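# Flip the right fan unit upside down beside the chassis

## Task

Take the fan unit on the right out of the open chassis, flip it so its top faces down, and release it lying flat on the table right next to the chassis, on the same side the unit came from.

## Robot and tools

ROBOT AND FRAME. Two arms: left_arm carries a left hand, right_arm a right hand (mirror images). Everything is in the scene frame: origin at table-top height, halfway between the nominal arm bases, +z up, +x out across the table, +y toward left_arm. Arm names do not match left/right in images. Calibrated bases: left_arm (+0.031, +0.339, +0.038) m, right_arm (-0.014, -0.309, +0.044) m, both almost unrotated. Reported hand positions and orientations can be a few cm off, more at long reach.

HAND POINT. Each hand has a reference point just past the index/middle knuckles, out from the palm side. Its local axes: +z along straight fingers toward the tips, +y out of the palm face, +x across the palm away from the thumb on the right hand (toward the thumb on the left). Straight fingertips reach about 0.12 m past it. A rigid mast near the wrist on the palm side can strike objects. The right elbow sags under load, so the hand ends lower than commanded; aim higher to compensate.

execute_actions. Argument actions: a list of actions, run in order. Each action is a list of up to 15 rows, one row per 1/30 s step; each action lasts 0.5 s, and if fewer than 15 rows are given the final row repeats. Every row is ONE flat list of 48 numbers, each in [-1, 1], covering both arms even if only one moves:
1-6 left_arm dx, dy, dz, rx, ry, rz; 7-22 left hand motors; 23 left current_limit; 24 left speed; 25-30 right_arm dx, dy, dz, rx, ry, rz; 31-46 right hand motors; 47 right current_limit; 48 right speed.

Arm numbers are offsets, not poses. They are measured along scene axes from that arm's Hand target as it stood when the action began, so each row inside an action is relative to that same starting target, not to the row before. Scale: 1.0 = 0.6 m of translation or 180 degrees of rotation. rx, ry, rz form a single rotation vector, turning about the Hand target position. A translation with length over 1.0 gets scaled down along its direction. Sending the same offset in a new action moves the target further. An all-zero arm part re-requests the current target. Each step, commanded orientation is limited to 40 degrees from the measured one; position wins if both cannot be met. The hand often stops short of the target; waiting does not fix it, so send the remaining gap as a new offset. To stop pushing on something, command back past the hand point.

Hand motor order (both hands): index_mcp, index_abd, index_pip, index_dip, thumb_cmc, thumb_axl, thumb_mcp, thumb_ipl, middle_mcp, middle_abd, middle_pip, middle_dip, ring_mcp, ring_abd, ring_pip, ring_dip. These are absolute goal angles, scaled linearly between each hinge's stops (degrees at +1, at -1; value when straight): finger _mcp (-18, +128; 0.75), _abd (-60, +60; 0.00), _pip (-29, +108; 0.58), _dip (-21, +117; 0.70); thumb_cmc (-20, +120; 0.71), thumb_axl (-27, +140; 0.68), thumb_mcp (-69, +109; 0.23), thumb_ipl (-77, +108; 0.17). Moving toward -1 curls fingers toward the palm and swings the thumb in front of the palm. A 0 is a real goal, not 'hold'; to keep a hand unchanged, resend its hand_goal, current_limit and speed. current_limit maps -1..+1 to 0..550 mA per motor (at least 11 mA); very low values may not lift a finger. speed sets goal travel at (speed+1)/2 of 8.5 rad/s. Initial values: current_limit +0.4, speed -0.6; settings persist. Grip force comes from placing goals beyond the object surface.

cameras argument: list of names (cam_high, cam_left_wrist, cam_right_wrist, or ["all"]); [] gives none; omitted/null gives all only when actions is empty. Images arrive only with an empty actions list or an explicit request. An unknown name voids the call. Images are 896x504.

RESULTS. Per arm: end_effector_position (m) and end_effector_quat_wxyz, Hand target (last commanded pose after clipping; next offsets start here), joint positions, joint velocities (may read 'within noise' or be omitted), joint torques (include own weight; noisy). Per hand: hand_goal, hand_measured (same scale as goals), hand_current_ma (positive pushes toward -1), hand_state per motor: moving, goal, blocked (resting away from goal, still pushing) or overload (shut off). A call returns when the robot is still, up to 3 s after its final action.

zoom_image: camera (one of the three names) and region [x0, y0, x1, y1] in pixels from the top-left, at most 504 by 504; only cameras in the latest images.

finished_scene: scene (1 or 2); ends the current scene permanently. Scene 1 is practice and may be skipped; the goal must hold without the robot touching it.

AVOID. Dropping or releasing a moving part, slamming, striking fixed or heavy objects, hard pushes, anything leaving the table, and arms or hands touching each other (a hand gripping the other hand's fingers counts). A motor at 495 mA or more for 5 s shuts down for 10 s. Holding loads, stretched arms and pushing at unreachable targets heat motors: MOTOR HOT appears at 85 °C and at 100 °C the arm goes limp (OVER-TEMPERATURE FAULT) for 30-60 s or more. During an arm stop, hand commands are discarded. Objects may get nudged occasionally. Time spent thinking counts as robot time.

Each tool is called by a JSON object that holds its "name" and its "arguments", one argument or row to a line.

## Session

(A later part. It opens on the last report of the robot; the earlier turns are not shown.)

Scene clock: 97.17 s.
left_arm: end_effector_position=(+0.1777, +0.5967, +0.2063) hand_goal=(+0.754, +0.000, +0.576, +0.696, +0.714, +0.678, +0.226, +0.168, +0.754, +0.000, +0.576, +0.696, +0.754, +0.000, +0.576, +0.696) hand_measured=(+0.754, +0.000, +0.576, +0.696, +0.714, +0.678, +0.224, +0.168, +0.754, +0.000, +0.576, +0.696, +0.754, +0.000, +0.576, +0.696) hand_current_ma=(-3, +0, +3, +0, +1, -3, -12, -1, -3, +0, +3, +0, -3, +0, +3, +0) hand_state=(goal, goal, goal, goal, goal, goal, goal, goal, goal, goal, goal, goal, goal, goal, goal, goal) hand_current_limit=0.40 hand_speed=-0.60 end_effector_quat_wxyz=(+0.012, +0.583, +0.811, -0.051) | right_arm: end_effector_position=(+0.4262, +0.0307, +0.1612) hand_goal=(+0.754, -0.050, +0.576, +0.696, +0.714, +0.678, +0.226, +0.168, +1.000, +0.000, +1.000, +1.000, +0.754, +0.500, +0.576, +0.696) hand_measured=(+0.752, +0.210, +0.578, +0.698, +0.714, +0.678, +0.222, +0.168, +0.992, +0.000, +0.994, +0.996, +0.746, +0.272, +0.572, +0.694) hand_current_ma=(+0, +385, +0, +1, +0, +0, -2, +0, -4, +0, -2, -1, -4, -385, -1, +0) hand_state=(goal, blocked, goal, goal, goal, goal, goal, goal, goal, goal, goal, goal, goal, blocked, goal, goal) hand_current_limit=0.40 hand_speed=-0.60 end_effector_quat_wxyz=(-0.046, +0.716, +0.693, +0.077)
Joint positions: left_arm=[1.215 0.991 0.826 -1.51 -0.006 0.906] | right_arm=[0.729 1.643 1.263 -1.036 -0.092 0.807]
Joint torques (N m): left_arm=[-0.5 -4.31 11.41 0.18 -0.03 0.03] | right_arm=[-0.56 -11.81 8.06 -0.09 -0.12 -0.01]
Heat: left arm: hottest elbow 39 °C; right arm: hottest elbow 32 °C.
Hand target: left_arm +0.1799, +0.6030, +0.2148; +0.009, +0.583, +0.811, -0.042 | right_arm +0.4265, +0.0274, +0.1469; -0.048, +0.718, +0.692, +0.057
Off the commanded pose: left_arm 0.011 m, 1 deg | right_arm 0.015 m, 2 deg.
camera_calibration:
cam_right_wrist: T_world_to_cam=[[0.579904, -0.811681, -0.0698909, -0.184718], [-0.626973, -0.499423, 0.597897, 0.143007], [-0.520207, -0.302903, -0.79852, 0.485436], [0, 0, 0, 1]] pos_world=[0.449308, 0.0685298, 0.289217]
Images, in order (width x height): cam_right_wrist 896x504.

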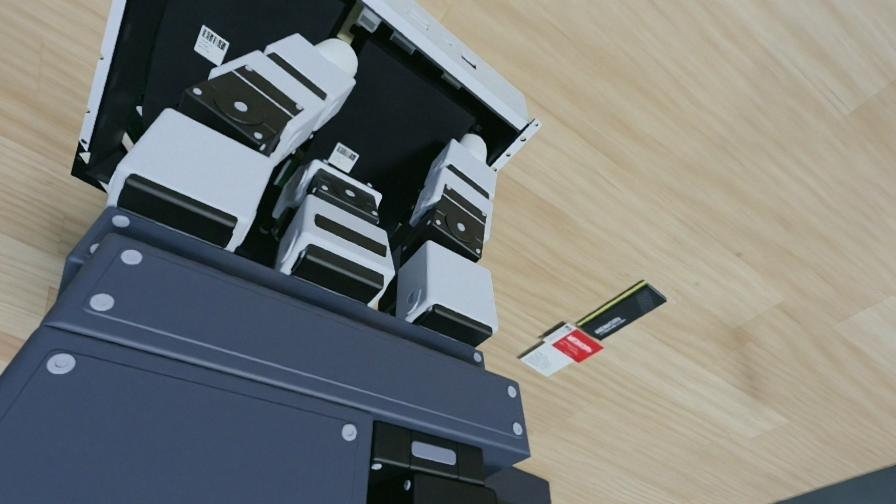

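{"name": "execute_actions", "arguments": {
  "actions": [
    [[0,0,0,0,0,0,0.754,0,0.576,0.696,0.714,0.678,0.226,0.168,0.754,0,0.576,0.696,0.754,0,0.576,0.696,0.4,-0.6,0,0,0.03,0,0,0,0.754,-0.05,0.576,0.696,0.714,0.678,0.226,0.168,1,0,1,1,0.754,0.5,0.576,0.696,0.4,-0.6]],
    [[0,0,0,0,0,0,0.754,0,0.576,0.696,0.714,0.678,0.226,0.168,0.754,0,0.576,0.696,0.754,0,0.576,0.696,0.4,-0.6,0,0,0.03,0,0,0,0.754,-0.05,0.576,0.696,0.714,0.678,0.226,0.168,1,0,1,1,0.754,0.5,0.576,0.696,0.4,-0.6]]
  ],
  "cameras": ["cam_right_wrist"]
}}

{"name": "zoom_image", "arguments": {
  "camera": "cam_right_wrist",
  "region": [290, 0, 520, 180]
}}

Scene clock: 98.80 s.
left_arm: end_effector_position=(+0.1777, +0.5967, +0.2063) hand_goal=(+0.754, +0.000, +0.576, +0.696, +0.714, +0.678, +0.226, +0.168, +0.754, +0.000, +0.576, +0.696, +0.754, +0.000, +0.576, +0.696) hand_measured=(+0.754, +0.000, +0.576, +0.696, +0.714, +0.678, +0.224, +0.168, +0.754, +0.000, +0.576, +0.696, +0.754, +0.000, +0.576, +0.696) hand_current_ma=(-3, +0, +3, +0, +1, -3, -12, -1, -3, +0, +3, +0, -3, +0, +3, +0) hand_state=(goal, goal, goal, goal, goal, goal, goal, goal, goal, goal, goal, goal, goal, goal, goal, goal) hand_current_limit=0.40 hand_speed=-0.60 end_effector_quat_wxyz=(+0.012, +0.583, +0.811, -0.051) | right_arm: end_effector_position=(+0.4169, +0.0195, +0.1629) hand_goal=(+0.754, -0.050, +0.576, +0.696, +0.714, +0.678, +0.226, +0.168, +1.000, +0.000, +1.000, +1.000, +0.754, +0.500, +0.576, +0.696) hand_measured=(+0.730, +0.024, +0.560, +0.690, +0.714, +0.678, +0.222, +0.168, +0.996, +0.004, +0.996, +0.996, +0.742, +0.440, +0.570, +0.692) hand_current_ma=(-25, +110, -10, -2, +0, +0, -2, +0, -1, +1, -1, -1, -7, -80, -3, -1) hand_state=(blocked, blocked, goal, goal, goal, goal, goal, goal, goal, goal, goal, goal, goal, blocked, goal, goal) hand_current_limit=0.40 hand_speed=-0.60 end_effector_quat_wxyz=(-0.045, +0.718, +0.693, +0.042)
Joint positions: left_arm=[1.215 0.991 0.826 -1.51 -0.006 0.906] | right_arm=[0.726 1.643 1.281 -1.124 -0.089 0.805]
Joint torques (N m): left_arm=[-0.56 -4.31 11.43 0.17 -0.03 0.03] | right_arm=[-0.32 -14.39 10.84 -0.38 -0.19 0.02]
Heat: left arm: hottest elbow 39 °C; right arm: hottest elbow 32 °C.
Hand target: left_arm +0.1799, +0.6030, +0.2148; +0.009, +0.583, +0.811, -0.042 | right_arm +0.4265, +0.0275, +0.1830; -0.048, +0.718, +0.692, +0.057
Off the commanded pose: left_arm 0.011 m, 1 deg | right_arm 0.023 m, 2 deg.
camera_calibration:
cam_right_wrist: T_world_to_cam=[[0.576626, -0.815029, -0.0568295, -0.189041], [-0.597416, -0.46807, 0.651156, 0.108976], [-0.557312, -0.341523, -0.756813, 0.487977], [0, 0, 0, 1]] pos_world=[0.446065, 0.0635899, 0.287604]
Images, in order (width x height): cam_right_wrist 896x504.

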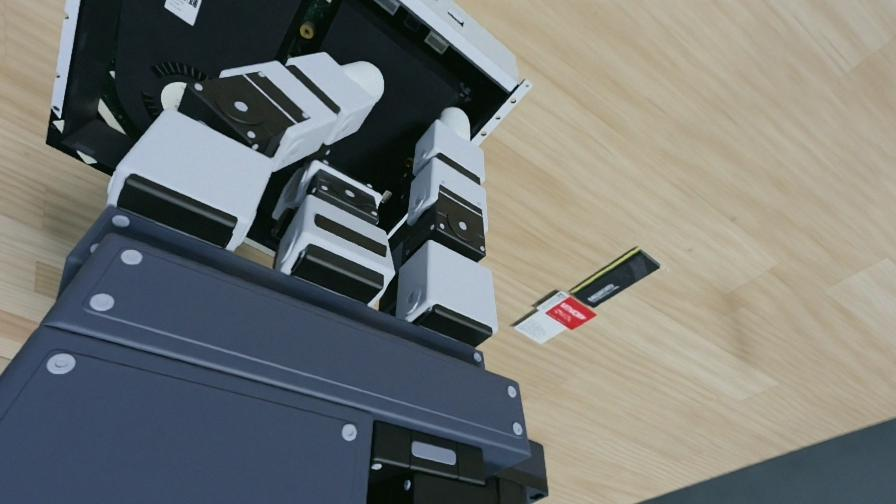

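Scaled by 2.191.

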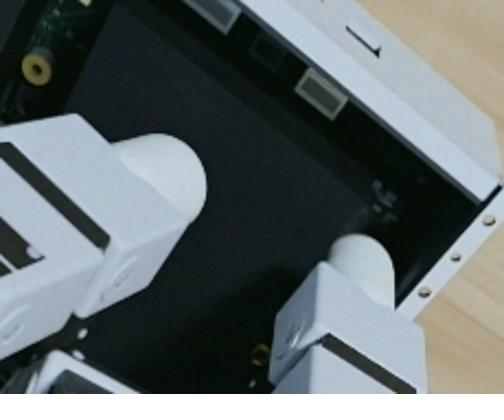

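{"name": "execute_actions", "arguments": {
  "actions": [
    [[0,0,0,0,0,0,0.754,0,0.576,0.696,0.714,0.678,0.226,0.168,0.754,0,0.576,0.696,0.754,0,0.576,0.696,0.4,-0.6,0,0,0.01,0,0,0,0.754,0.15,0.576,0.696,0.714,0.678,0.226,0.168,1,0,1,1,0.754,0.2,0.576,0.696,0.4,-0.6]],
    [[0,0,0,0,0,0,0.754,0,0.576,0.696,0.714,0.678,0.226,0.168,0.754,0,0.576,0.696,0.754,0,0.576,0.696,0.4,-0.6,0,0,0.06,0,0,0,0.754,0.1,0.576,0.696,0.714,0.678,0.226,0.168,1,0,1,1,0.754,0.1,0.576,0.696,0.4,-0.6]],
    [[0,0,0,0,0,0,0.754,0,0.576,0.696,0.714,0.678,0.226,0.168,0.754,0,0.576,0.696,0.754,0,0.576,0.696,0.4,-0.6,0,0,0.06,-0.048,0,0,0.754,0,0.576,0.696,0.714,0.678,0.226,0.168,0.754,0,0.576,0.696,0.754,0,0.576,0.696,0.4,-0.6]]
  ],
  "cameras": ["cam_high","cam_right_wrist"]
}}

{"name": "zoom_image", "arguments": {
  "camera": "cam_right_wrist",
  "region": [40, 0, 540, 280]
}}

Scene clock: 106.80 s.
left_arm: end_effector_position=(+0.1777, +0.5967, +0.2063) hand_goal=(+0.754, +0.000, +0.576, +0.696, +0.714, +0.678, +0.226, +0.168, +0.754, +0.000, +0.576, +0.696, +0.754, +0.000, +0.576, +0.696) hand_measured=(+0.754, +0.000, +0.576, +0.696, +0.714, +0.678, +0.224, +0.168, +0.754, +0.000, +0.576, +0.696, +0.754, +0.000, +0.576, +0.696) hand_current_ma=(-3, +0, +3, +0, +1, -3, -12, -1, -3, +0, +3, +0, -3, +0, +3, +0) hand_state=(goal, goal, goal, goal, goal, goal, goal, goal, goal, goal, goal, goal, goal, goal, goal, goal) hand_current_limit=0.40 hand_speed=-0.60 end_effector_quat_wxyz=(+0.012, +0.583, +0.811, -0.051) | right_arm: end_effector_position=(+0.4201, +0.0126, +0.2460) hand_goal=(+0.754, +0.000, +0.576, +0.696, +0.714, +0.678, +0.226, +0.168, +0.754, +0.000, +0.576, +0.696, +0.754, +0.000, +0.576, +0.696) hand_measured=(+0.750, +0.004, +0.572, +0.694, +0.714, +0.678, +0.222, +0.168, +0.754, +0.002, +0.578, +0.698, +0.750, +0.002, +0.574, +0.694) hand_current_ma=(-1, +1, -1, -1, +0, +0, -2, +0, +0, +0, +1, +1, -1, +0, -1, -1) hand_state=(goal, goal, goal, goal, goal, goal, goal, goal, goal, goal, goal, goal, goal, goal, goal, goal) hand_current_limit=0.40 hand_speed=-0.60 end_effector_quat_wxyz=(+0.006, +0.721, +0.693, -0.009)
Joint positions: left_arm=[1.215 0.991 0.826 -1.51 -0.006 0.906] | right_arm=[0.748 1.649 1.509 -1.448 0.011 0.826]
Joint torques (N m): left_arm=[-0.5 -4.19 11.44 0.17 -0.03 0.03] | right_arm=[0.97 -13.39 11.67 -0.2 0.23 0.11]
Heat: left arm: hottest elbow 39 °C; right arm: hottest elbow 34 °C.
Hand target: left_arm +0.1799, +0.6030, +0.2148; +0.009, +0.583, +0.811, -0.042 | right_arm +0.4266, +0.0274, +0.2609; +0.007, +0.720, +0.694, +0.005
Off the commanded pose: left_arm 0.011 m, 1 deg | right_arm 0.022 m, 2 deg.
camera_calibration:
cam_right_wrist: T_world_to_cam=[[0.574113, -0.816677, 0.0585916, -0.21906], [-0.595972, -0.367745, 0.71385, 0.0361949], [-0.561438, -0.444749, -0.697844, 0.538854], [0, 0, 0, 1]] pos_world=[0.449869, 0.0740637, 0.363033]
Images, in order (width x height): cam_high 896x504, cam_right_wrist 896x504.

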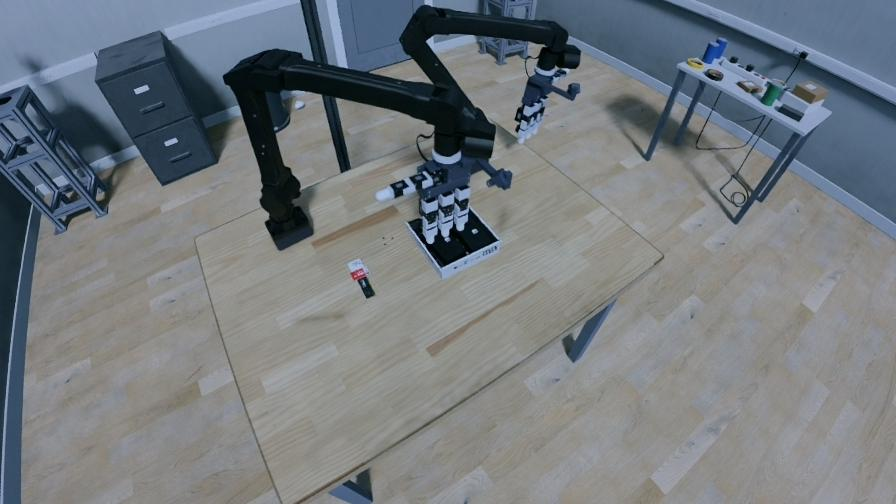

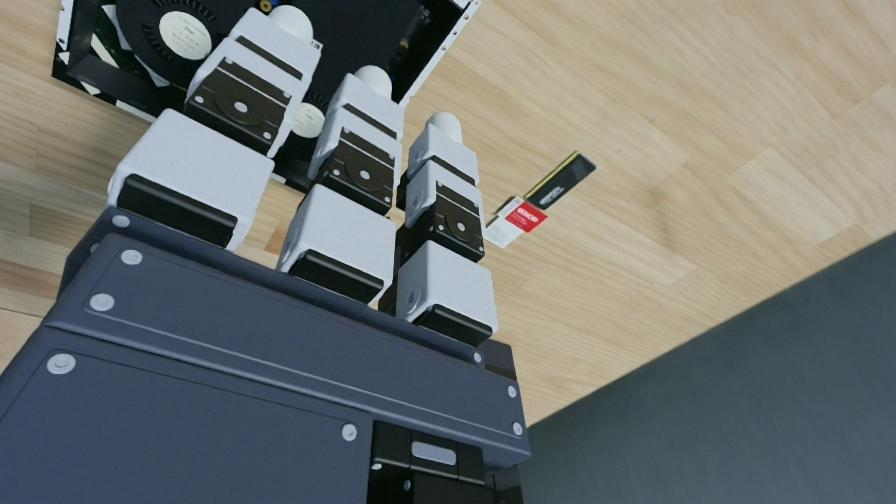

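Scaled by 1.008.

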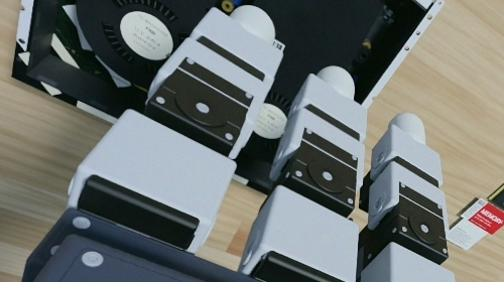

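{"name": "execute_actions", "arguments": {
  "actions": [
    [[0,0,0,0,0,0,0.754,0,0.576,0.696,0.714,0.678,0.226,0.168,0.754,0,0.576,0.696,0.754,0,0.576,0.696,0.4,-0.6,-0.089,0,0.01,0,0,0.1,0.754,0,0.576,0.696,0.714,0.678,0.226,0.168,0.754,0,0.576,0.696,0.754,0,0.576,0.696,0.4,-0.6]],
    [[0,0,0,0,0,0,0.754,0,0.576,0.696,0.714,0.678,0.226,0.168,0.754,0,0.576,0.696,0.754,0,0.576,0.696,0.4,-0.6,-0.089,0,0.01,0,0,0.1,0.754,0,0.576,0.696,0.714,0.678,0.226,0.168,0.754,0,0.576,0.696,0.754,0,0.576,0.696,0.4,-0.6]],
    [[0,0,0,0,0,0,0.754,0,0.576,0.696,0.714,0.678,0.226,0.168,0.754,0,0.576,0.696,0.754,0,0.576,0.696,0.4,-0.6,-0.089,0,0.01,0,0,0.1,0.754,0,0.576,0.696,0.714,0.678,0.226,0.168,0.754,0,0.576,0.696,0.754,0,0.576,0.696,0.4,-0.6]],
    [[0,0,0,0,0,0,0.754,0,0.576,0.696,0.714,0.678,0.226,0.168,0.754,0,0.576,0.696,0.754,0,0.576,0.696,0.4,-0.6,-0.089,0,0,0,0,0.1,0.754,0,0.576,0.696,0.714,0.678,0.226,0.168,0.754,0,0.576,0.696,0.754,0,0.576,0.696,0.4,-0.6]],
    [[0,0,0,0,0,0,0.754,0,0.576,0.696,0.714,0.678,0.226,0.168,0.754,0,0.576,0.696,0.754,0,0.576,0.696,0.4,-0.6,-0.089,0,0,0,0,0.1,0.754,0,0.576,0.696,0.714,0.678,0.226,0.168,0.754,0,0.576,0.696,0.754,0,0.576,0.696,0.4,-0.6]]
  ],
  "cameras": ["cam_high","cam_right_wrist"]
}}

Scene clock: 110.63 s.
left_arm: end_effector_position=(+0.1777, +0.5967, +0.2063) hand_goal=(+0.754, +0.000, +0.576, +0.696, +0.714, +0.678, +0.226, +0.168, +0.754, +0.000, +0.576, +0.696, +0.754, +0.000, +0.576, +0.696) hand_measured=(+0.754, +0.000, +0.576, +0.696, +0.714, +0.678, +0.224, +0.168, +0.754, +0.000, +0.576, +0.696, +0.754, +0.000, +0.576, +0.696) hand_current_ma=(-3, +0, +3, +0, +1, -3, -12, -1, -3, +0, +3, +0, -3, +0, +3, +0) hand_state=(goal, goal, goal, goal, goal, goal, goal, goal, goal, goal, goal, goal, goal, goal, goal, goal) hand_current_limit=0.40 hand_speed=-0.60 end_effector_quat_wxyz=(+0.012, +0.583, +0.811, -0.051) | right_arm: end_effector_position=(+0.1670, +0.0283, +0.2814) hand_goal=(+0.754, +0.000, +0.576, +0.696, +0.714, +0.678, +0.226, +0.168, +0.754, +0.000, +0.576, +0.696, +0.754, +0.000, +0.576, +0.696) hand_measured=(+0.752, +0.002, +0.574, +0.694, +0.714, +0.678, +0.222, +0.168, +0.752, +0.002, +0.578, +0.698, +0.752, +0.002, +0.574, +0.694) hand_current_ma=(+0, +0, -1, -1, +0, +0, -2, +0, +0, +0, +0, +1, +0, +0, +0, -1) hand_state=(goal, goal, goal, goal, goal, goal, goal, goal, goal, goal, goal, goal, goal, goal, goal, goal) hand_current_limit=0.40 hand_speed=-0.60 end_effector_quat_wxyz=(+0.005, +0.030, +0.999, +0.012)
Joint positions: left_arm=[1.215 0.991 0.826 -1.51 -0.006 0.906] | right_arm=[0.988 1.094 1.053 -1.504 -0.004 -0.484]
Joint torques (N m): left_arm=[-0.5 -4.25 11.41 0.13 -0.03 0.02] | right_arm=[0.97 -6.59 7.5 0.12 -0.01 -0.07]
Heat: left arm: hottest elbow 39 °C; right arm: hottest elbow 34 °C.
Hand target: left_arm +0.1799, +0.6030, +0.2148; +0.009, +0.583, +0.811, -0.042 | right_arm +0.1594, +0.0274, +0.2788; +0.001, +0.018, +1.000, +0.008
Off the commanded pose: left_arm 0.011 m, 1 deg | right_arm 0.008 m, 1 deg.
camera_calibration:
cam_right_wrist: T_world_to_cam=[[0.82875, 0.55575, 0.0656988, -0.146337], [0.363269, -0.623553, 0.692255, -0.280994], [0.425688, -0.54984, -0.718656, 0.272476], [0, 0, 0, 1]] pos_world=[0.107363, 0.0559307, 0.39995]
Images, in order (width x height): cam_high 896x504, cam_right_wrist 896x504.

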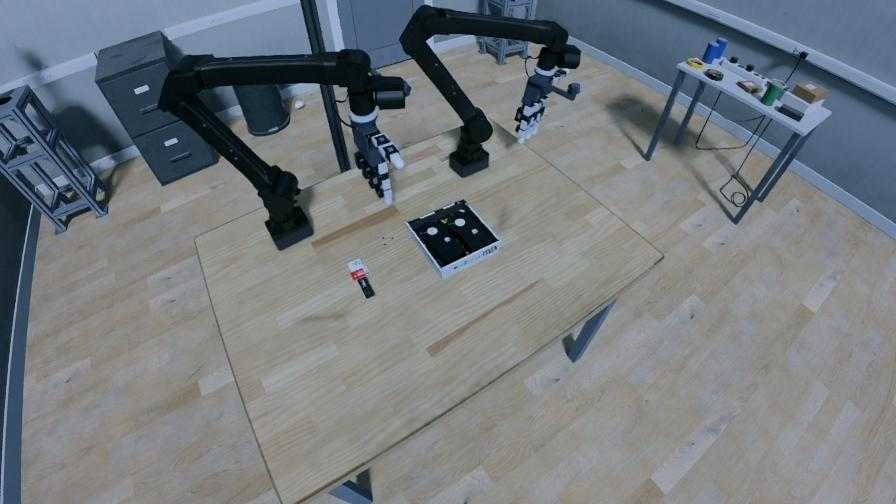

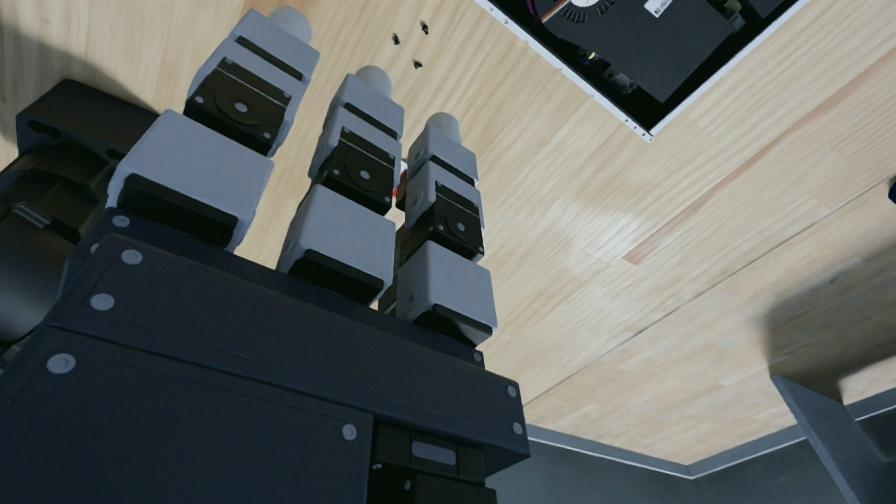

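{"name": "execute_actions", "arguments": {
  "actions": [
    [[0,0,0,0,0,0,0.754,0,0.576,0.696,0.714,0.678,0.226,0.168,0.754,0,0.576,0.696,0.754,0,0.576,0.696,0.4,-0.6,-0.05,0.07,0,0,0,0.08,0.754,0,0.576,0.696,0.714,0.678,0.226,0.168,0.754,0,0.576,0.696,0.754,0,0.576,0.696,0.4,-0.6]],
    [[0,0,0,0,0,0,0.754,0,0.576,0.696,0.714,0.678,0.226,0.168,0.754,0,0.576,0.696,0.754,0,0.576,0.696,0.4,-0.6,-0.05,0.07,0,0,0,0.08,0.754,0,0.576,0.696,0.714,0.678,0.226,0.168,0.754,0,0.576,0.696,0.754,0,0.576,0.696,0.4,-0.6]]
  ],
  "cameras": ["cam_right_wrist"]
}}

{"name": "zoom_image", "arguments": {
  "camera": "cam_right_wrist",
  "region": [480, 0, 840, 240]
}}

Scene clock: 113.00 s.
left_arm: end_effector_position=(+0.1777, +0.5967, +0.2063) hand_goal=(+0.754, +0.000, +0.576, +0.696, +0.714, +0.678, +0.226, +0.168, +0.754, +0.000, +0.576, +0.696, +0.754, +0.000, +0.576, +0.696) hand_measured=(+0.754, +0.000, +0.576, +0.696, +0.714, +0.678, +0.224, +0.168, +0.754, +0.000, +0.576, +0.696, +0.754, +0.000, +0.576, +0.696) hand_current_ma=(-3, +0, +3, +0, +1, -3, -12, -1, -3, +0, +3, +0, -3, +0, +3, +0) hand_state=(goal, goal, goal, goal, goal, goal, goal, goal, goal, goal, goal, goal, goal, goal, goal, goal) hand_current_limit=0.40 hand_speed=-0.60 end_effector_quat_wxyz=(+0.012, +0.583, +0.811, -0.051) | right_arm: end_effector_position=(+0.0965, +0.0917, +0.2581) hand_goal=(+0.754, +0.000, +0.576, +0.696, +0.714, +0.678, +0.226, +0.168, +0.754, +0.000, +0.576, +0.696, +0.754, +0.000, +0.576, +0.696) hand_measured=(+0.752, +0.002, +0.574, +0.694, +0.714, +0.678, +0.222, +0.168, +0.752, +0.002, +0.578, +0.698, +0.752, +0.002, +0.574, +0.694) hand_current_ma=(+0, +0, -1, -1, +0, +0, -2, +0, +0, +0, +0, +1, +0, +0, +0, -1) hand_state=(goal, goal, goal, goal, goal, goal, goal, goal, goal, goal, goal, goal, goal, goal, goal, goal) hand_current_limit=0.40 hand_speed=-0.60 end_effector_quat_wxyz=(-0.014, -0.222, +0.975, -0.012)
Joint positions: left_arm=[1.215 0.991 0.826 -1.51 -0.006 0.906] | right_arm=[1.146 1.254 1.128 -1.48 -0.008 -0.833]
Joint torques (N m): left_arm=[-0.5 -4.25 11.41 0.16 -0.02 0.04] | right_arm=[0.56 -7.36 12.03 0.44 -0.05 -0.07]
Heat: left arm: hottest elbow 39 °C; right arm: hottest elbow 34 °C.
Hand target: left_arm +0.1799, +0.6030, +0.2148; +0.009, +0.583, +0.811, -0.042 | right_arm +0.0995, +0.1113, +0.2789; -0.001, -0.231, +0.973, +0.008
Off the commanded pose: left_arm 0.011 m, 1 deg | right_arm 0.029 m, 3 deg.
camera_calibration:
cam_right_wrist: T_world_to_cam=[[0.455605, 0.890142, 0.0084989, -0.101545], [0.632856, -0.330602, 0.70014, -0.254598], [0.626033, -0.313608, -0.713955, 0.278307], [0, 0, 0, 1]] pos_world=[0.033159, 0.0934985, 0.377816]
Images, in order (width x height): cam_right_wrist 896x504.

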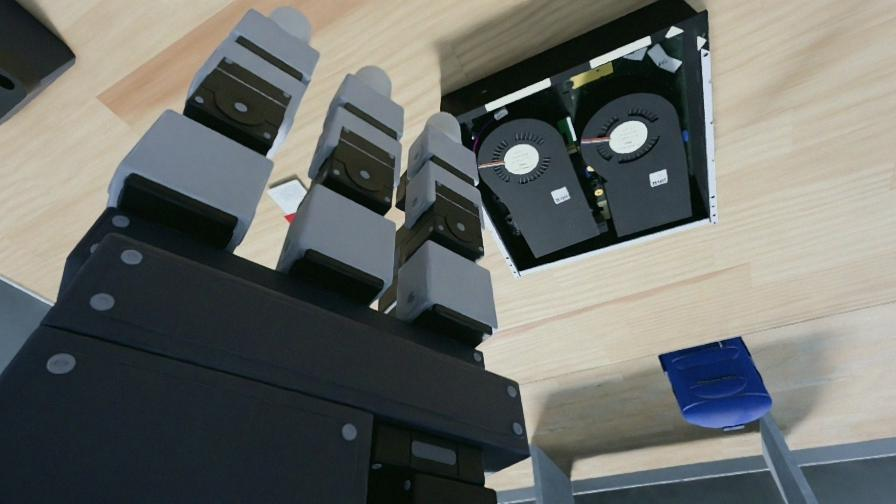

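Scaled by 1.400.

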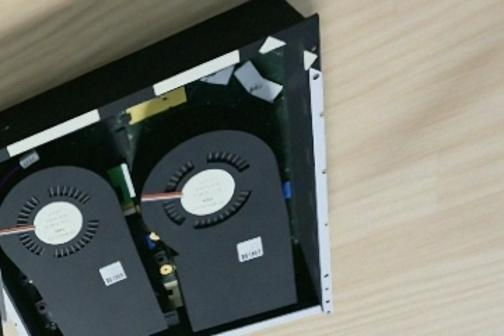

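{"name": "zoom_image", "arguments": {
  "camera": "cam_right_wrist",
  "region": [470, 80, 630, 200]
}}

{"name": "zoom_image", "arguments": {
  "camera": "cam_right_wrist",
  "region": [470, 170, 630, 290]
}}

Scaled by 3.150.

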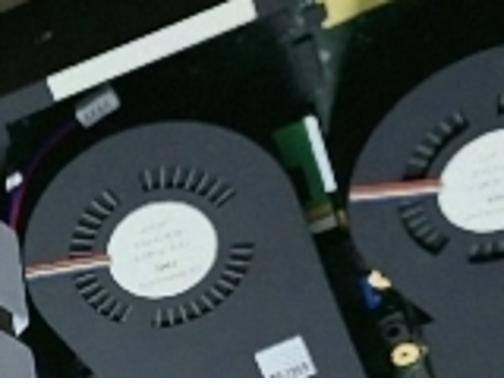

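Scaled by 3.150.

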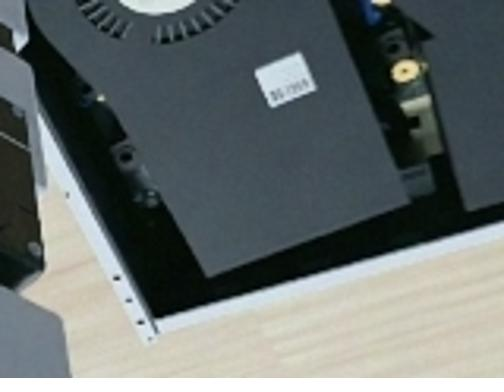

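{"name": "execute_actions", "arguments": {
  "actions": [
    [[0,0,0,0,0,0,0.754,0,0.576,0.696,0.714,0.678,0.226,0.168,0.754,0,0.576,0.696,0.754,0,0.576,0.696,0.4,-0.6,0.098,0.0425,0,0,0,-0.04,1,0,0.576,0.696,0.714,0.678,0.226,0.168,1,0,0.576,0.696,1,0,1,1,0.4,-0.6]],
    [[0,0,0,0,0,0,0.754,0,0.576,0.696,0.714,0.678,0.226,0.168,0.754,0,0.576,0.696,0.754,0,0.576,0.696,0.4,-0.6,0.098,0.0425,0,0,0,-0.04,1,0,0.576,0.696,0.714,0.678,0.226,0.168,1,0,0.576,0.696,1,0,1,1,0.4,-0.6]],
    [[0,0,0,0,0,0,0.754,0,0.576,0.696,0.714,0.678,0.226,0.168,0.754,0,0.576,0.696,0.754,0,0.576,0.696,0.4,-0.6,0.098,0.0425,-0.02,0,0,-0.04,1,0,0.576,0.696,0.714,0.678,0.226,0.168,1,0,0.576,0.696,1,0,1,1,0.4,-0.6]],
    [[0,0,0,0,0,0,0.754,0,0.576,0.696,0.714,0.678,0.226,0.168,0.754,0,0.576,0.696,0.754,0,0.576,0.696,0.4,-0.6,0.098,0.0425,-0.04,0,0,-0.04,1,0,0.576,0.696,0.714,0.678,0.226,0.168,1,0,0.576,0.696,1,0,1,1,0.4,-0.6]],
    [[0,0,0,0,0,0,0.754,0,0.576,0.696,0.714,0.678,0.226,0.168,0.754,0,0.576,0.696,0.754,0,0.576,0.696,0.4,-0.6,0,0,-0.04,0,0,0,1,0,0.576,0.696,0.714,0.678,0.226,0.168,1,0,0.576,0.696,1,0,1,1,0.4,-0.6]]
  ],
  "cameras": ["cam_high","cam_right_wrist"]
}}

{"name": "zoom_image", "arguments": {
  "camera": "cam_right_wrist",
  "region": [240, 0, 560, 190]
}}

Scene clock: 124.57 s.
left_arm: end_effector_position=(+0.1777, +0.5967, +0.2063) hand_goal=(+0.754, +0.000, +0.576, +0.696, +0.714, +0.678, +0.226, +0.168, +0.754, +0.000, +0.576, +0.696, +0.754, +0.000, +0.576, +0.696) hand_measured=(+0.754, +0.000, +0.576, +0.696, +0.714, +0.678, +0.224, +0.168, +0.754, +0.000, +0.576, +0.696, +0.754, +0.000, +0.576, +0.696) hand_current_ma=(-3, +0, +3, +0, +1, -3, -12, -1, -3, +0, +3, +0, -3, +0, +3, +0) hand_state=(goal, goal, goal, goal, goal, goal, goal, goal, goal, goal, goal, goal, goal, goal, goal, goal) hand_current_limit=0.40 hand_speed=-0.60 end_effector_quat_wxyz=(+0.012, +0.583, +0.811, -0.051) | right_arm: end_effector_position=(+0.3240, +0.2059, +0.2191) hand_goal=(+1.000, +0.000, +0.576, +0.696, +0.714, +0.678, +0.226, +0.168, +1.000, +0.000, +0.576, +0.696, +1.000, +0.000, +1.000, +1.000) hand_measured=(+0.992, +0.002, +0.574, +0.694, +0.714, +0.678, +0.222, +0.168, +0.992, +0.002, +0.578, +0.698, +0.988, +0.002, +0.994, +0.996) hand_current_ma=(-5, +0, -1, -1, +0, +0, -2, +0, -4, +0, +0, +1, -7, +0, -2, -1) hand_state=(goal, goal, goal, goal, goal, goal, goal, goal, goal, goal, goal, goal, goal, goal, goal, goal) hand_current_limit=0.40 hand_speed=-0.60 end_effector_quat_wxyz=(-0.004, +0.011, +1.000, +0.003)
Joint positions: left_arm=[1.215 0.991 0.826 -1.51 -0.006 0.906] | right_arm=[0.9 1.751 1.57 -1.39 -0.009 -0.609]
Joint torques (N m): left_arm=[-0.5 -4.31 11.4 0.16 -0.02 0.03] | right_arm=[-0.44 -14.21 9.66 0.76 0.13 0.12]
Heat: left arm: hottest elbow 40 °C; right arm: hottest elbow 35 °C.
Hand target: left_arm +0.1799, +0.6030, +0.2148; +0.009, +0.583, +0.811, -0.042 | right_arm +0.3348, +0.2133, +0.2189; +0.001, +0.019, +1.000, +0.008
Off the commanded pose: left_arm 0.011 m, 1 deg | right_arm 0.013 m, 1 deg.
camera_calibration:
cam_right_wrist: T_world_to_cam=[[0.808281, 0.587336, 0.0414515, -0.365621], [0.397686, -0.596492, 0.697168, -0.202011], [0.434197, -0.547023, -0.715708, 0.254496], [0, 0, 0, 1]] pos_world=[0.26536, 0.23346, 0.338136]
Images, in order (width x height): cam_high 896x504, cam_right_wrist 896x504.

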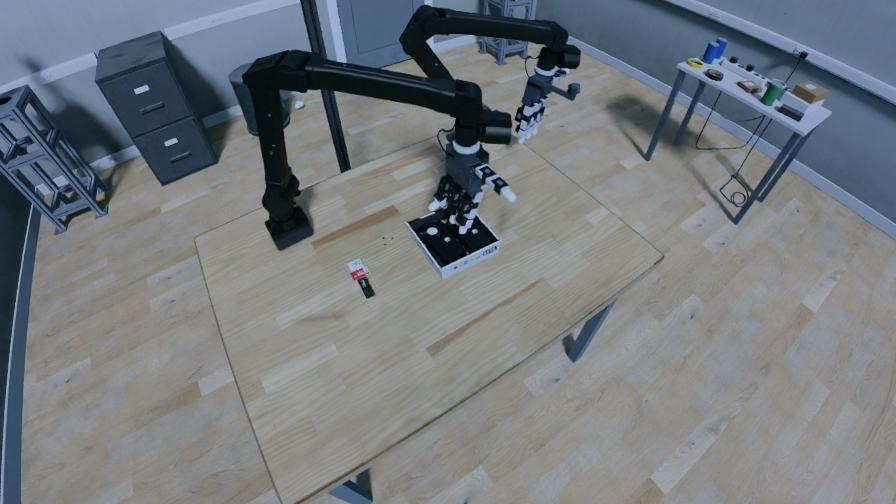

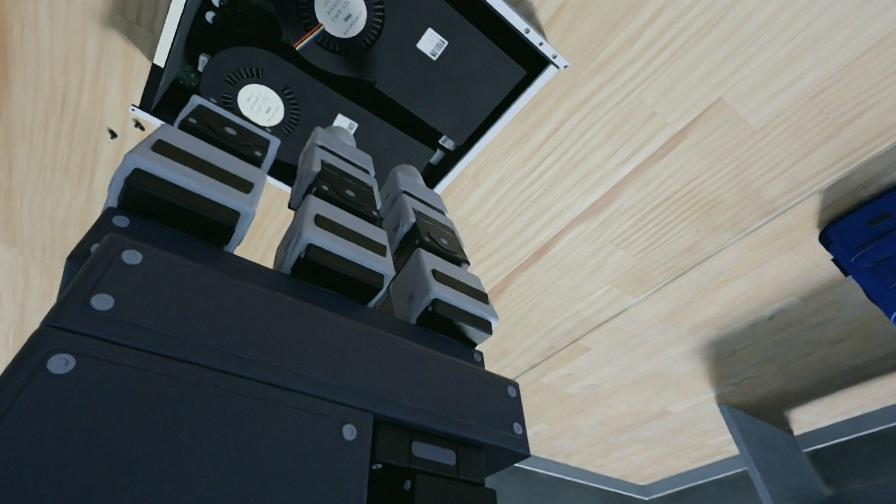

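Scaled by 1.575.

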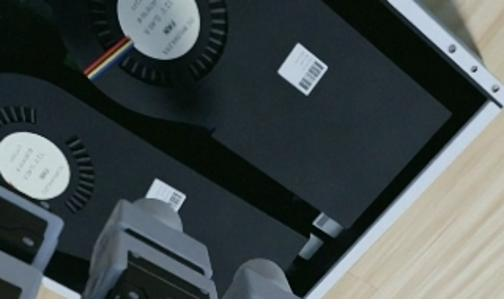

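{"name": "zoom_image", "arguments": {
  "camera": "cam_right_wrist",
  "region": [310, 60, 470, 190]
}}

Scaled by 3.150.

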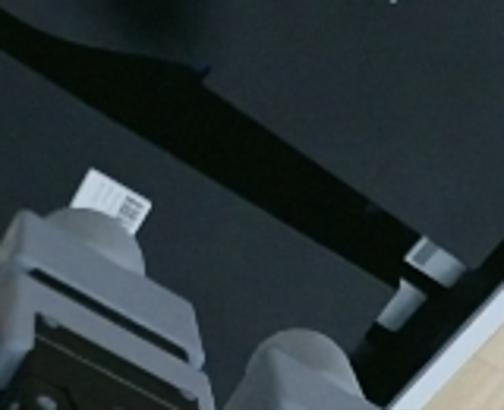

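{"name": "execute_actions", "arguments": {
  "actions": [
    [[0,0,0,0,0,0,0.754,0,0.576,0.696,0.714,0.678,0.226,0.168,0.754,0,0.576,0.696,0.754,0,0.576,0.696,0.4,-0.6,0.018,-0.062,0.05,0,0,-0.1,0.754,0,0.576,0.696,0.714,0.678,0.226,0.168,1,0,1,1,0.754,0,0.576,0.696,0.4,-0.6]],
    [[0,0,0,0,0,0,0.754,0,0.576,0.696,0.714,0.678,0.226,0.168,0.754,0,0.576,0.696,0.754,0,0.576,0.696,0.4,-0.6,0.018,-0.062,0.01,0,0,-0.1,0.754,-0.032,0.576,0.696,0.714,0.678,0.226,0.168,1,0,1,1,0.754,0.032,0.576,0.696,0.4,-0.6]],
    [[0,0,0,0,0,0,0.754,0,0.576,0.696,0.714,0.678,0.226,0.168,0.754,0,0.576,0.696,0.754,0,0.576,0.696,0.4,-0.6,0.018,-0.062,0,0,0,-0.1,0.754,-0.032,0.576,0.696,0.714,0.678,0.226,0.168,1,0,1,1,0.754,0.032,0.576,0.696,0.4,-0.6]],
    [[0,0,0,0,0,0,0.754,0,0.576,0.696,0.714,0.678,0.226,0.168,0.754,0,0.576,0.696,0.754,0,0.576,0.696,0.4,-0.6,0.018,-0.062,0,0,0,-0.1,0.754,-0.032,0.576,0.696,0.714,0.678,0.226,0.168,1,0,1,1,0.754,0.032,0.576,0.696,0.4,-0.6]],
    [[0,0,0,0,0,0,0.754,0,0.576,0.696,0.714,0.678,0.226,0.168,0.754,0,0.576,0.696,0.754,0,0.576,0.696,0.4,-0.6,0.018,-0.062,-0.03,0,0,-0.1,0.754,-0.032,0.576,0.696,0.714,0.678,0.226,0.168,1,0,1,1,0.754,0.032,0.576,0.696,0.4,-0.6]],
    [[0,0,0,0,0,0,0.754,0,0.576,0.696,0.714,0.678,0.226,0.168,0.754,0,0.576,0.696,0.754,0,0.576,0.696,0.4,-0.6,0,0,-0.04,0,0,0,0.754,-0.032,0.576,0.696,0.714,0.678,0.226,0.168,1,0,1,1,0.754,0.032,0.576,0.696,0.4,-0.6]]
  ],
  "cameras": ["cam_right_wrist"]
}}

{"name": "zoom_image", "arguments": {
  "camera": "cam_right_wrist",
  "region": [400, 40, 530, 150]
}}

{"name": "zoom_image", "arguments": {
  "camera": "cam_right_wrist",
  "region": [260, 0, 390, 110]
}}

Scene clock: 130.17 s.
left_arm: end_effector_position=(+0.1777, +0.5967, +0.2063) hand_goal=(+0.754, +0.000, +0.576, +0.696, +0.714, +0.678, +0.226, +0.168, +0.754, +0.000, +0.576, +0.696, +0.754, +0.000, +0.576, +0.696) hand_measured=(+0.754, +0.000, +0.576, +0.696, +0.714, +0.678, +0.224, +0.168, +0.754, +0.000, +0.576, +0.696, +0.754, +0.000, +0.576, +0.696) hand_current_ma=(-3, +0, +3, +0, +1, -3, -12, -1, -3, +0, +3, +0, -3, +0, +3, +0) hand_state=(goal, goal, goal, goal, goal, goal, goal, goal, goal, goal, goal, goal, goal, goal, goal, goal) hand_current_limit=0.40 hand_speed=-0.60 end_effector_quat_wxyz=(+0.012, +0.583, +0.811, -0.051) | right_arm: end_effector_position=(+0.3848, +0.0319, +0.2229) hand_goal=(+0.754, -0.032, +0.576, +0.696, +0.714, +0.678, +0.226, +0.168, +1.000, +0.000, +1.000, +1.000, +0.754, +0.032, +0.576, +0.696) hand_measured=(+0.754, -0.028, +0.574, +0.694, +0.714, +0.678, +0.222, +0.168, +0.992, +0.002, +0.994, +0.996, +0.754, +0.030, +0.578, +0.698) hand_current_ma=(+0, +1, -1, -1, +0, +0, -2, +0, -4, +0, -3, -1, +0, -1, +0, +1) hand_state=(goal, goal, goal, goal, goal, goal, goal, goal, goal, goal, goal, goal, goal, goal, goal, goal) hand_current_limit=0.40 hand_speed=-0.60 end_effector_quat_wxyz=(+0.005, +0.713, +0.701, +0.011)
Joint positions: left_arm=[1.215 0.991 0.826 -1.51 -0.006 0.906] | right_arm=[0.826 1.607 1.391 -1.334 0.012 0.883]
Joint torques (N m): left_arm=[-0.5 -4.25 11.38 0.17 -0.02 0.04] | right_arm=[-0.85 -12.63 7.1 0.69 0.21 0.12]
Heat: left arm: hottest elbow 40 °C; right arm: hottest elbow 35 °C.
Hand target: left_arm +0.1799, +0.6030, +0.2148; +0.009, +0.583, +0.811, -0.042 | right_arm +0.3887, +0.0272, +0.2128; +0.007, +0.720, +0.694, +0.005
Off the commanded pose: left_arm 0.011 m, 1 deg | right_arm 0.012 m, 1 deg.
camera_calibration:
cam_right_wrist: T_world_to_cam=[[0.590377, -0.805515, 0.0509886, -0.186584], [-0.606356, -0.400941, 0.686716, 0.0498694], [-0.532717, -0.436338, -0.725136, 0.506359], [0, 0, 0, 1]] pos_world=[0.410139, 0.0906425, 0.342446]
Images, in order (width x height): cam_right_wrist 896x504.

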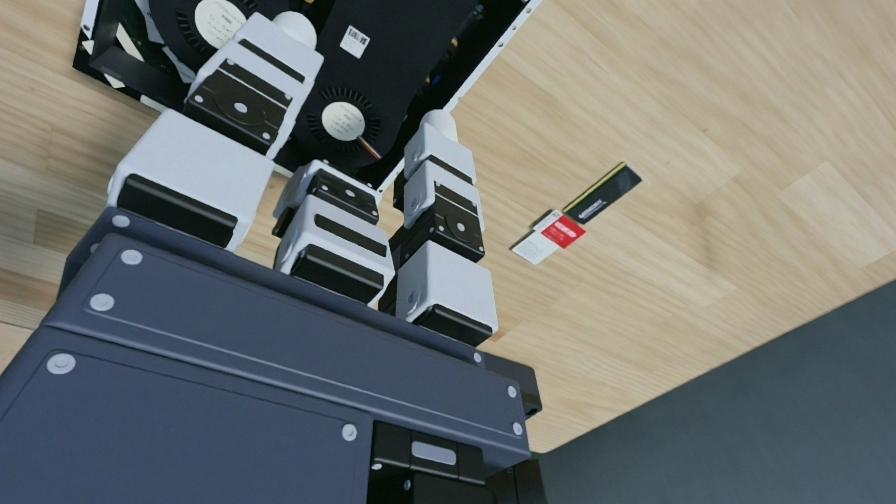

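Scaled by 3.877.

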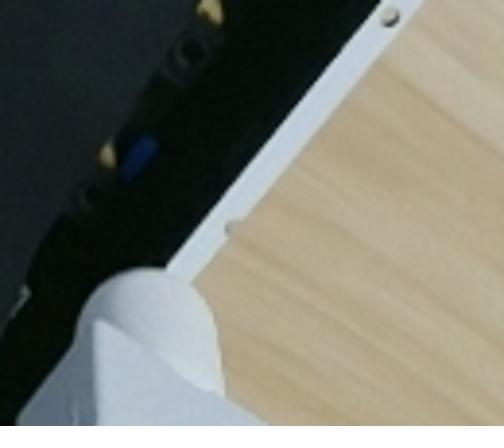

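Scaled by 3.877.

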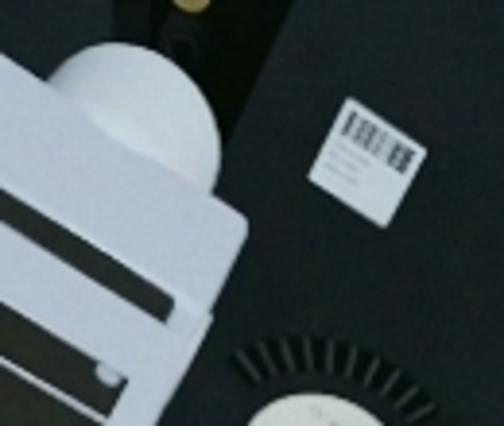

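{"name": "execute_actions", "arguments": {
  "actions": [
    [[0,0,0,0,0,0,0.754,0,0.576,0.696,0.714,0.678,0.226,0.168,0.754,0,0.576,0.696,0.754,0,0.576,0.696,0.4,-0.6,0,0,-0.04,0,0,0,0.754,-0.009,0.576,0.696,0.714,0.678,0.226,0.168,1,0,1,1,0.754,0.03,0.576,0.696,0.4,-0.6]],
    [[0,0,0,0,0,0,0.754,0,0.576,0.696,0.714,0.678,0.226,0.168,0.754,0,0.576,0.696,0.754,0,0.576,0.696,0.4,-0.6,0,0,-0.035,0,0,0,0.754,-0.009,0.576,0.696,0.714,0.678,0.226,0.168,1,0,1,1,0.754,0.03,0.576,0.696,0.4,-0.6]]
  ],
  "cameras": ["cam_right_wrist"]
}}

{"name": "zoom_image", "arguments": {
  "camera": "cam_right_wrist",
  "region": [400, 50, 530, 160]
}}

{"name": "zoom_image", "arguments": {
  "camera": "cam_right_wrist",
  "region": [250, 0, 350, 80]
}}

Scene clock: 133.27 s.
left_arm: end_effector_position=(+0.1777, +0.5967, +0.2063) hand_goal=(+0.754, +0.000, +0.576, +0.696, +0.714, +0.678, +0.226, +0.168, +0.754, +0.000, +0.576, +0.696, +0.754, +0.000, +0.576, +0.696) hand_measured=(+0.754, +0.000, +0.576, +0.696, +0.714, +0.678, +0.224, +0.168, +0.754, +0.000, +0.576, +0.696, +0.754, +0.000, +0.576, +0.696) hand_current_ma=(-3, +0, +3, +0, +1, -3, -12, -1, -3, +0, +3, +0, -3, +0, +3, +0) hand_state=(goal, goal, goal, goal, goal, goal, goal, goal, goal, goal, goal, goal, goal, goal, goal, goal) hand_current_limit=0.40 hand_speed=-0.60 end_effector_quat_wxyz=(+0.012, +0.583, +0.811, -0.051) | right_arm: end_effector_position=(+0.3853, +0.0325, +0.1783) hand_goal=(+0.754, -0.008, +0.576, +0.696, +0.714, +0.678, +0.226, +0.168, +1.000, +0.000, +1.000, +1.000, +0.754, +0.030, +0.576, +0.696) hand_measured=(+0.754, -0.012, +0.574, +0.694, +0.714, +0.678, +0.222, +0.168, +0.992, +0.002, +0.994, +0.996, +0.754, +0.030, +0.578, +0.698) hand_current_ma=(+0, -1, -1, -1, +0, +0, -2, +0, -4, +0, -3, -1, +0, +0, +0, +1) hand_state=(goal, goal, goal, goal, goal, goal, goal, goal, goal, goal, goal, goal, goal, goal, goal, goal) hand_current_limit=0.40 hand_speed=-0.60 end_effector_quat_wxyz=(+0.005, +0.713, +0.701, +0.011)
Joint positions: left_arm=[1.215 0.991 0.826 -1.51 -0.006 0.906] | right_arm=[0.826 1.639 1.31 -1.22 0.012 0.883]
Joint torques (N m): left_arm=[-0.44 -4.31 11.43 0.16 -0.03 0.03] | right_arm=[-0.85 -12.63 6.93 0.7 0.2 0.11]
Heat: left arm: hottest elbow 40 °C; right arm: hottest elbow 35 °C.
Hand target: left_arm +0.1799, +0.6030, +0.2148; +0.009, +0.583, +0.811, -0.042 | right_arm +0.3887, +0.0273, +0.1680; +0.007, +0.720, +0.694, +0.005
Off the commanded pose: left_arm 0.011 m, 1 deg | right_arm 0.012 m, 1 deg.
camera_calibration:
cam_right_wrist: T_world_to_cam=[[0.589997, -0.805811, 0.050716, -0.183938], [-0.606816, -0.401108, 0.686212, 0.0813538], [-0.532615, -0.435638, -0.725631, 0.474544], [0, 0, 0, 1]] pos_world=[0.410639, 0.0911414, 0.297847]
Images, in order (width x height): cam_right_wrist 896x504.

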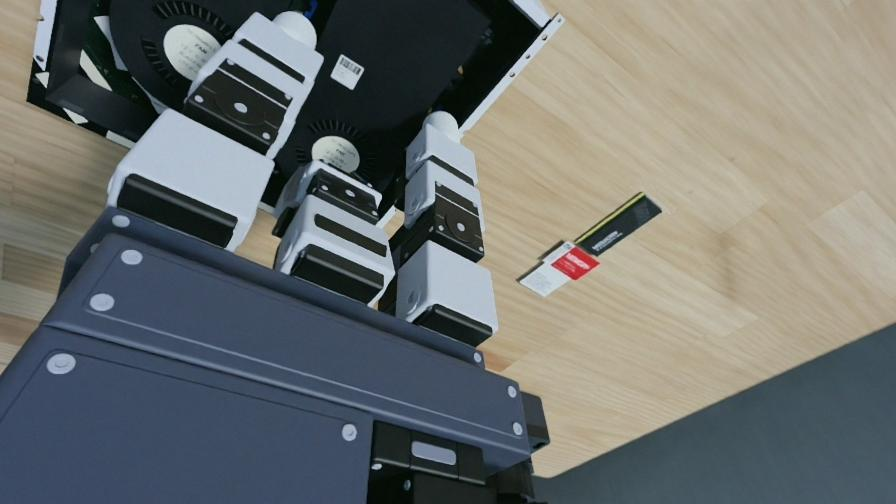

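Scaled by 3.877.

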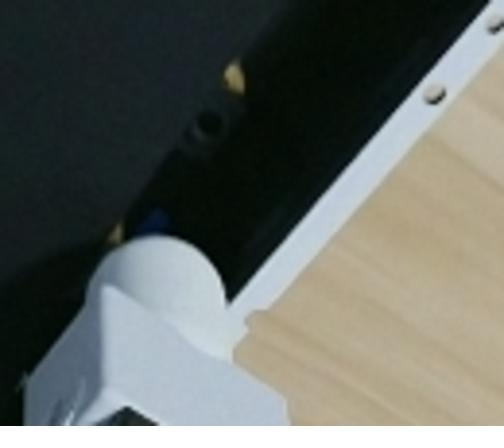

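Scaled by 5.040.

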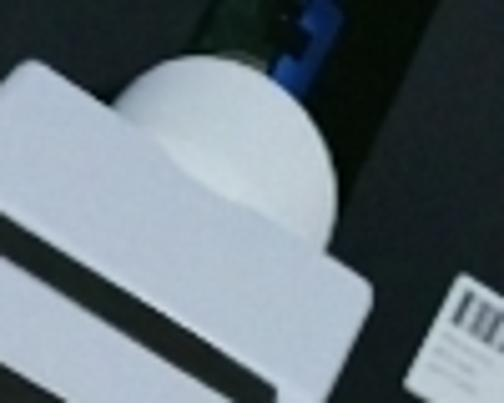

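{"name": "zoom_image", "arguments": {
  "camera": "cam_right_wrist",
  "region": [280, 0, 350, 56]
}}

Scaled by 7.200.

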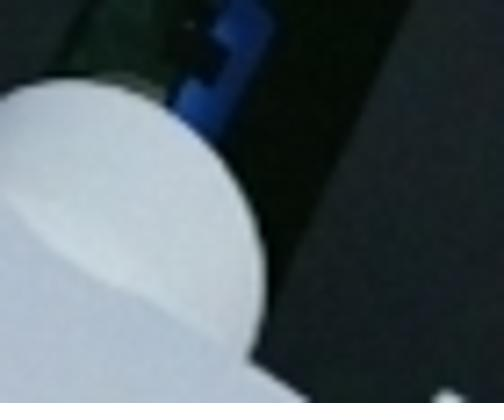

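{"name": "execute_actions", "arguments": {
  "actions": [
    [[0,0,0,0,0,0,0.754,0,0.576,0.696,0.714,0.678,0.226,0.168,0.754,0,0.576,0.696,0.754,0,0.576,0.696,0.4,-0.6,-0.007,0,-0.02,0,0,0,0.754,-0.009,0.576,0.696,0.714,0.678,0.226,0.168,1,0,1,1,0.754,0.035,0.576,0.696,0.4,-0.6]]
  ],
  "cameras": ["cam_right_wrist"]
}}

{"name": "zoom_image", "arguments": {
  "camera": "cam_right_wrist",
  "region": [400, 50, 530, 160]
}}

{"name": "zoom_image", "arguments": {
  "camera": "cam_right_wrist",
  "region": [250, 0, 350, 80]
}}

Scene clock: 135.83 s.
left_arm: end_effector_position=(+0.1777, +0.5967, +0.2063) hand_goal=(+0.754, +0.000, +0.576, +0.696, +0.714, +0.678, +0.226, +0.168, +0.754, +0.000, +0.576, +0.696, +0.754, +0.000, +0.576, +0.696) hand_measured=(+0.754, +0.000, +0.576, +0.696, +0.714, +0.678, +0.224, +0.168, +0.754, +0.000, +0.576, +0.696, +0.754, +0.000, +0.576, +0.696) hand_current_ma=(-3, +0, +3, +0, +1, -3, -12, -1, -3, +0, +3, +0, -3, +0, +3, +0) hand_state=(goal, goal, goal, goal, goal, goal, goal, goal, goal, goal, goal, goal, goal, goal, goal, goal) hand_current_limit=0.40 hand_speed=-0.60 end_effector_quat_wxyz=(+0.012, +0.583, +0.811, -0.051) | right_arm: end_effector_position=(+0.3847, +0.0310, +0.1711) hand_goal=(+0.754, -0.008, +0.576, +0.696, +0.714, +0.678, +0.226, +0.168, +1.000, +0.000, +1.000, +1.000, +0.754, +0.036, +0.576, +0.696) hand_measured=(+0.754, -0.012, +0.574, +0.694, +0.714, +0.678, +0.222, +0.168, +0.992, +0.002, +0.994, +0.996, +0.754, +0.040, +0.578, +0.698) hand_current_ma=(+0, -1, -1, -1, +0, +0, -2, +0, -4, +0, -3, -1, +0, +1, +0, +0) hand_state=(goal, goal, goal, goal, goal, goal, goal, goal, goal, goal, goal, goal, goal, goal, goal, goal) hand_current_limit=0.40 hand_speed=-0.60 end_effector_quat_wxyz=(+0.005, +0.715, +0.699, +0.014)
Joint positions: left_arm=[1.215 0.991 0.826 -1.51 -0.006 0.906] | right_arm=[0.826 1.639 1.289 -1.192 0.013 0.889]
Joint torques (N m): left_arm=[-0.62 -4.19 11.4 0.18 -0.03 0.04] | right_arm=[-0.32 -12.22 6.37 0.91 0.16 0.11]
Heat: left arm: hottest elbow 40 °C; right arm: hottest elbow 35 °C.
Hand target: left_arm +0.1799, +0.6030, +0.2148; +0.009, +0.583, +0.811, -0.042 | right_arm +0.3846, +0.0273, +0.1560; +0.007, +0.720, +0.694, +0.005
Off the commanded pose: left_arm 0.011 m, 1 deg | right_arm 0.016 m, 1 deg.
camera_calibration:
cam_right_wrist: T_world_to_cam=[[0.584789, -0.809608, 0.0505534, -0.182261], [-0.612926, -0.400181, 0.681306, 0.0883689], [-0.53136, -0.429406, -0.730251, 0.468389], [0, 0, 0, 1]] pos_world=[0.409631, 0.0889324, 0.291049]
Images, in order (width x height): cam_right_wrist 896x504.

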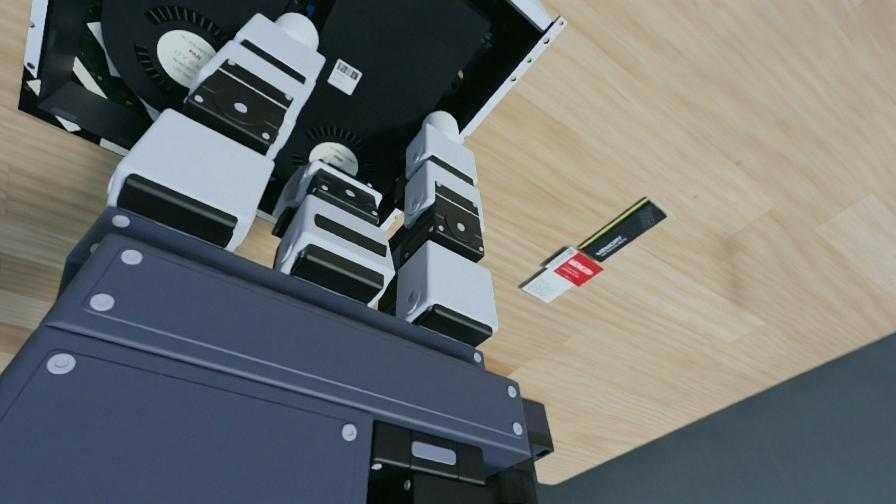

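Scaled by 3.877.

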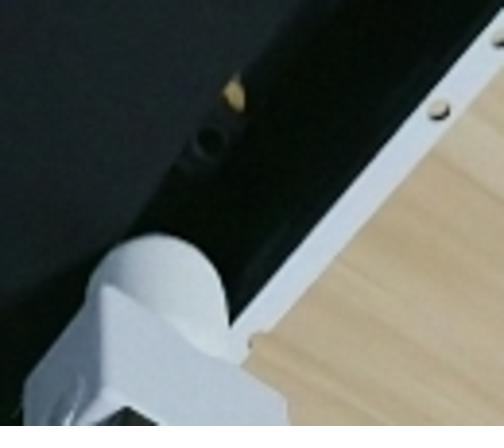

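Scaled by 5.040.

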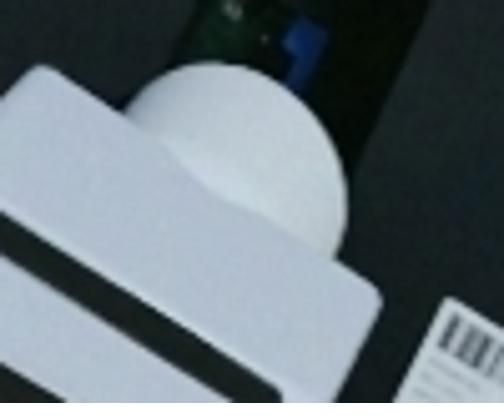

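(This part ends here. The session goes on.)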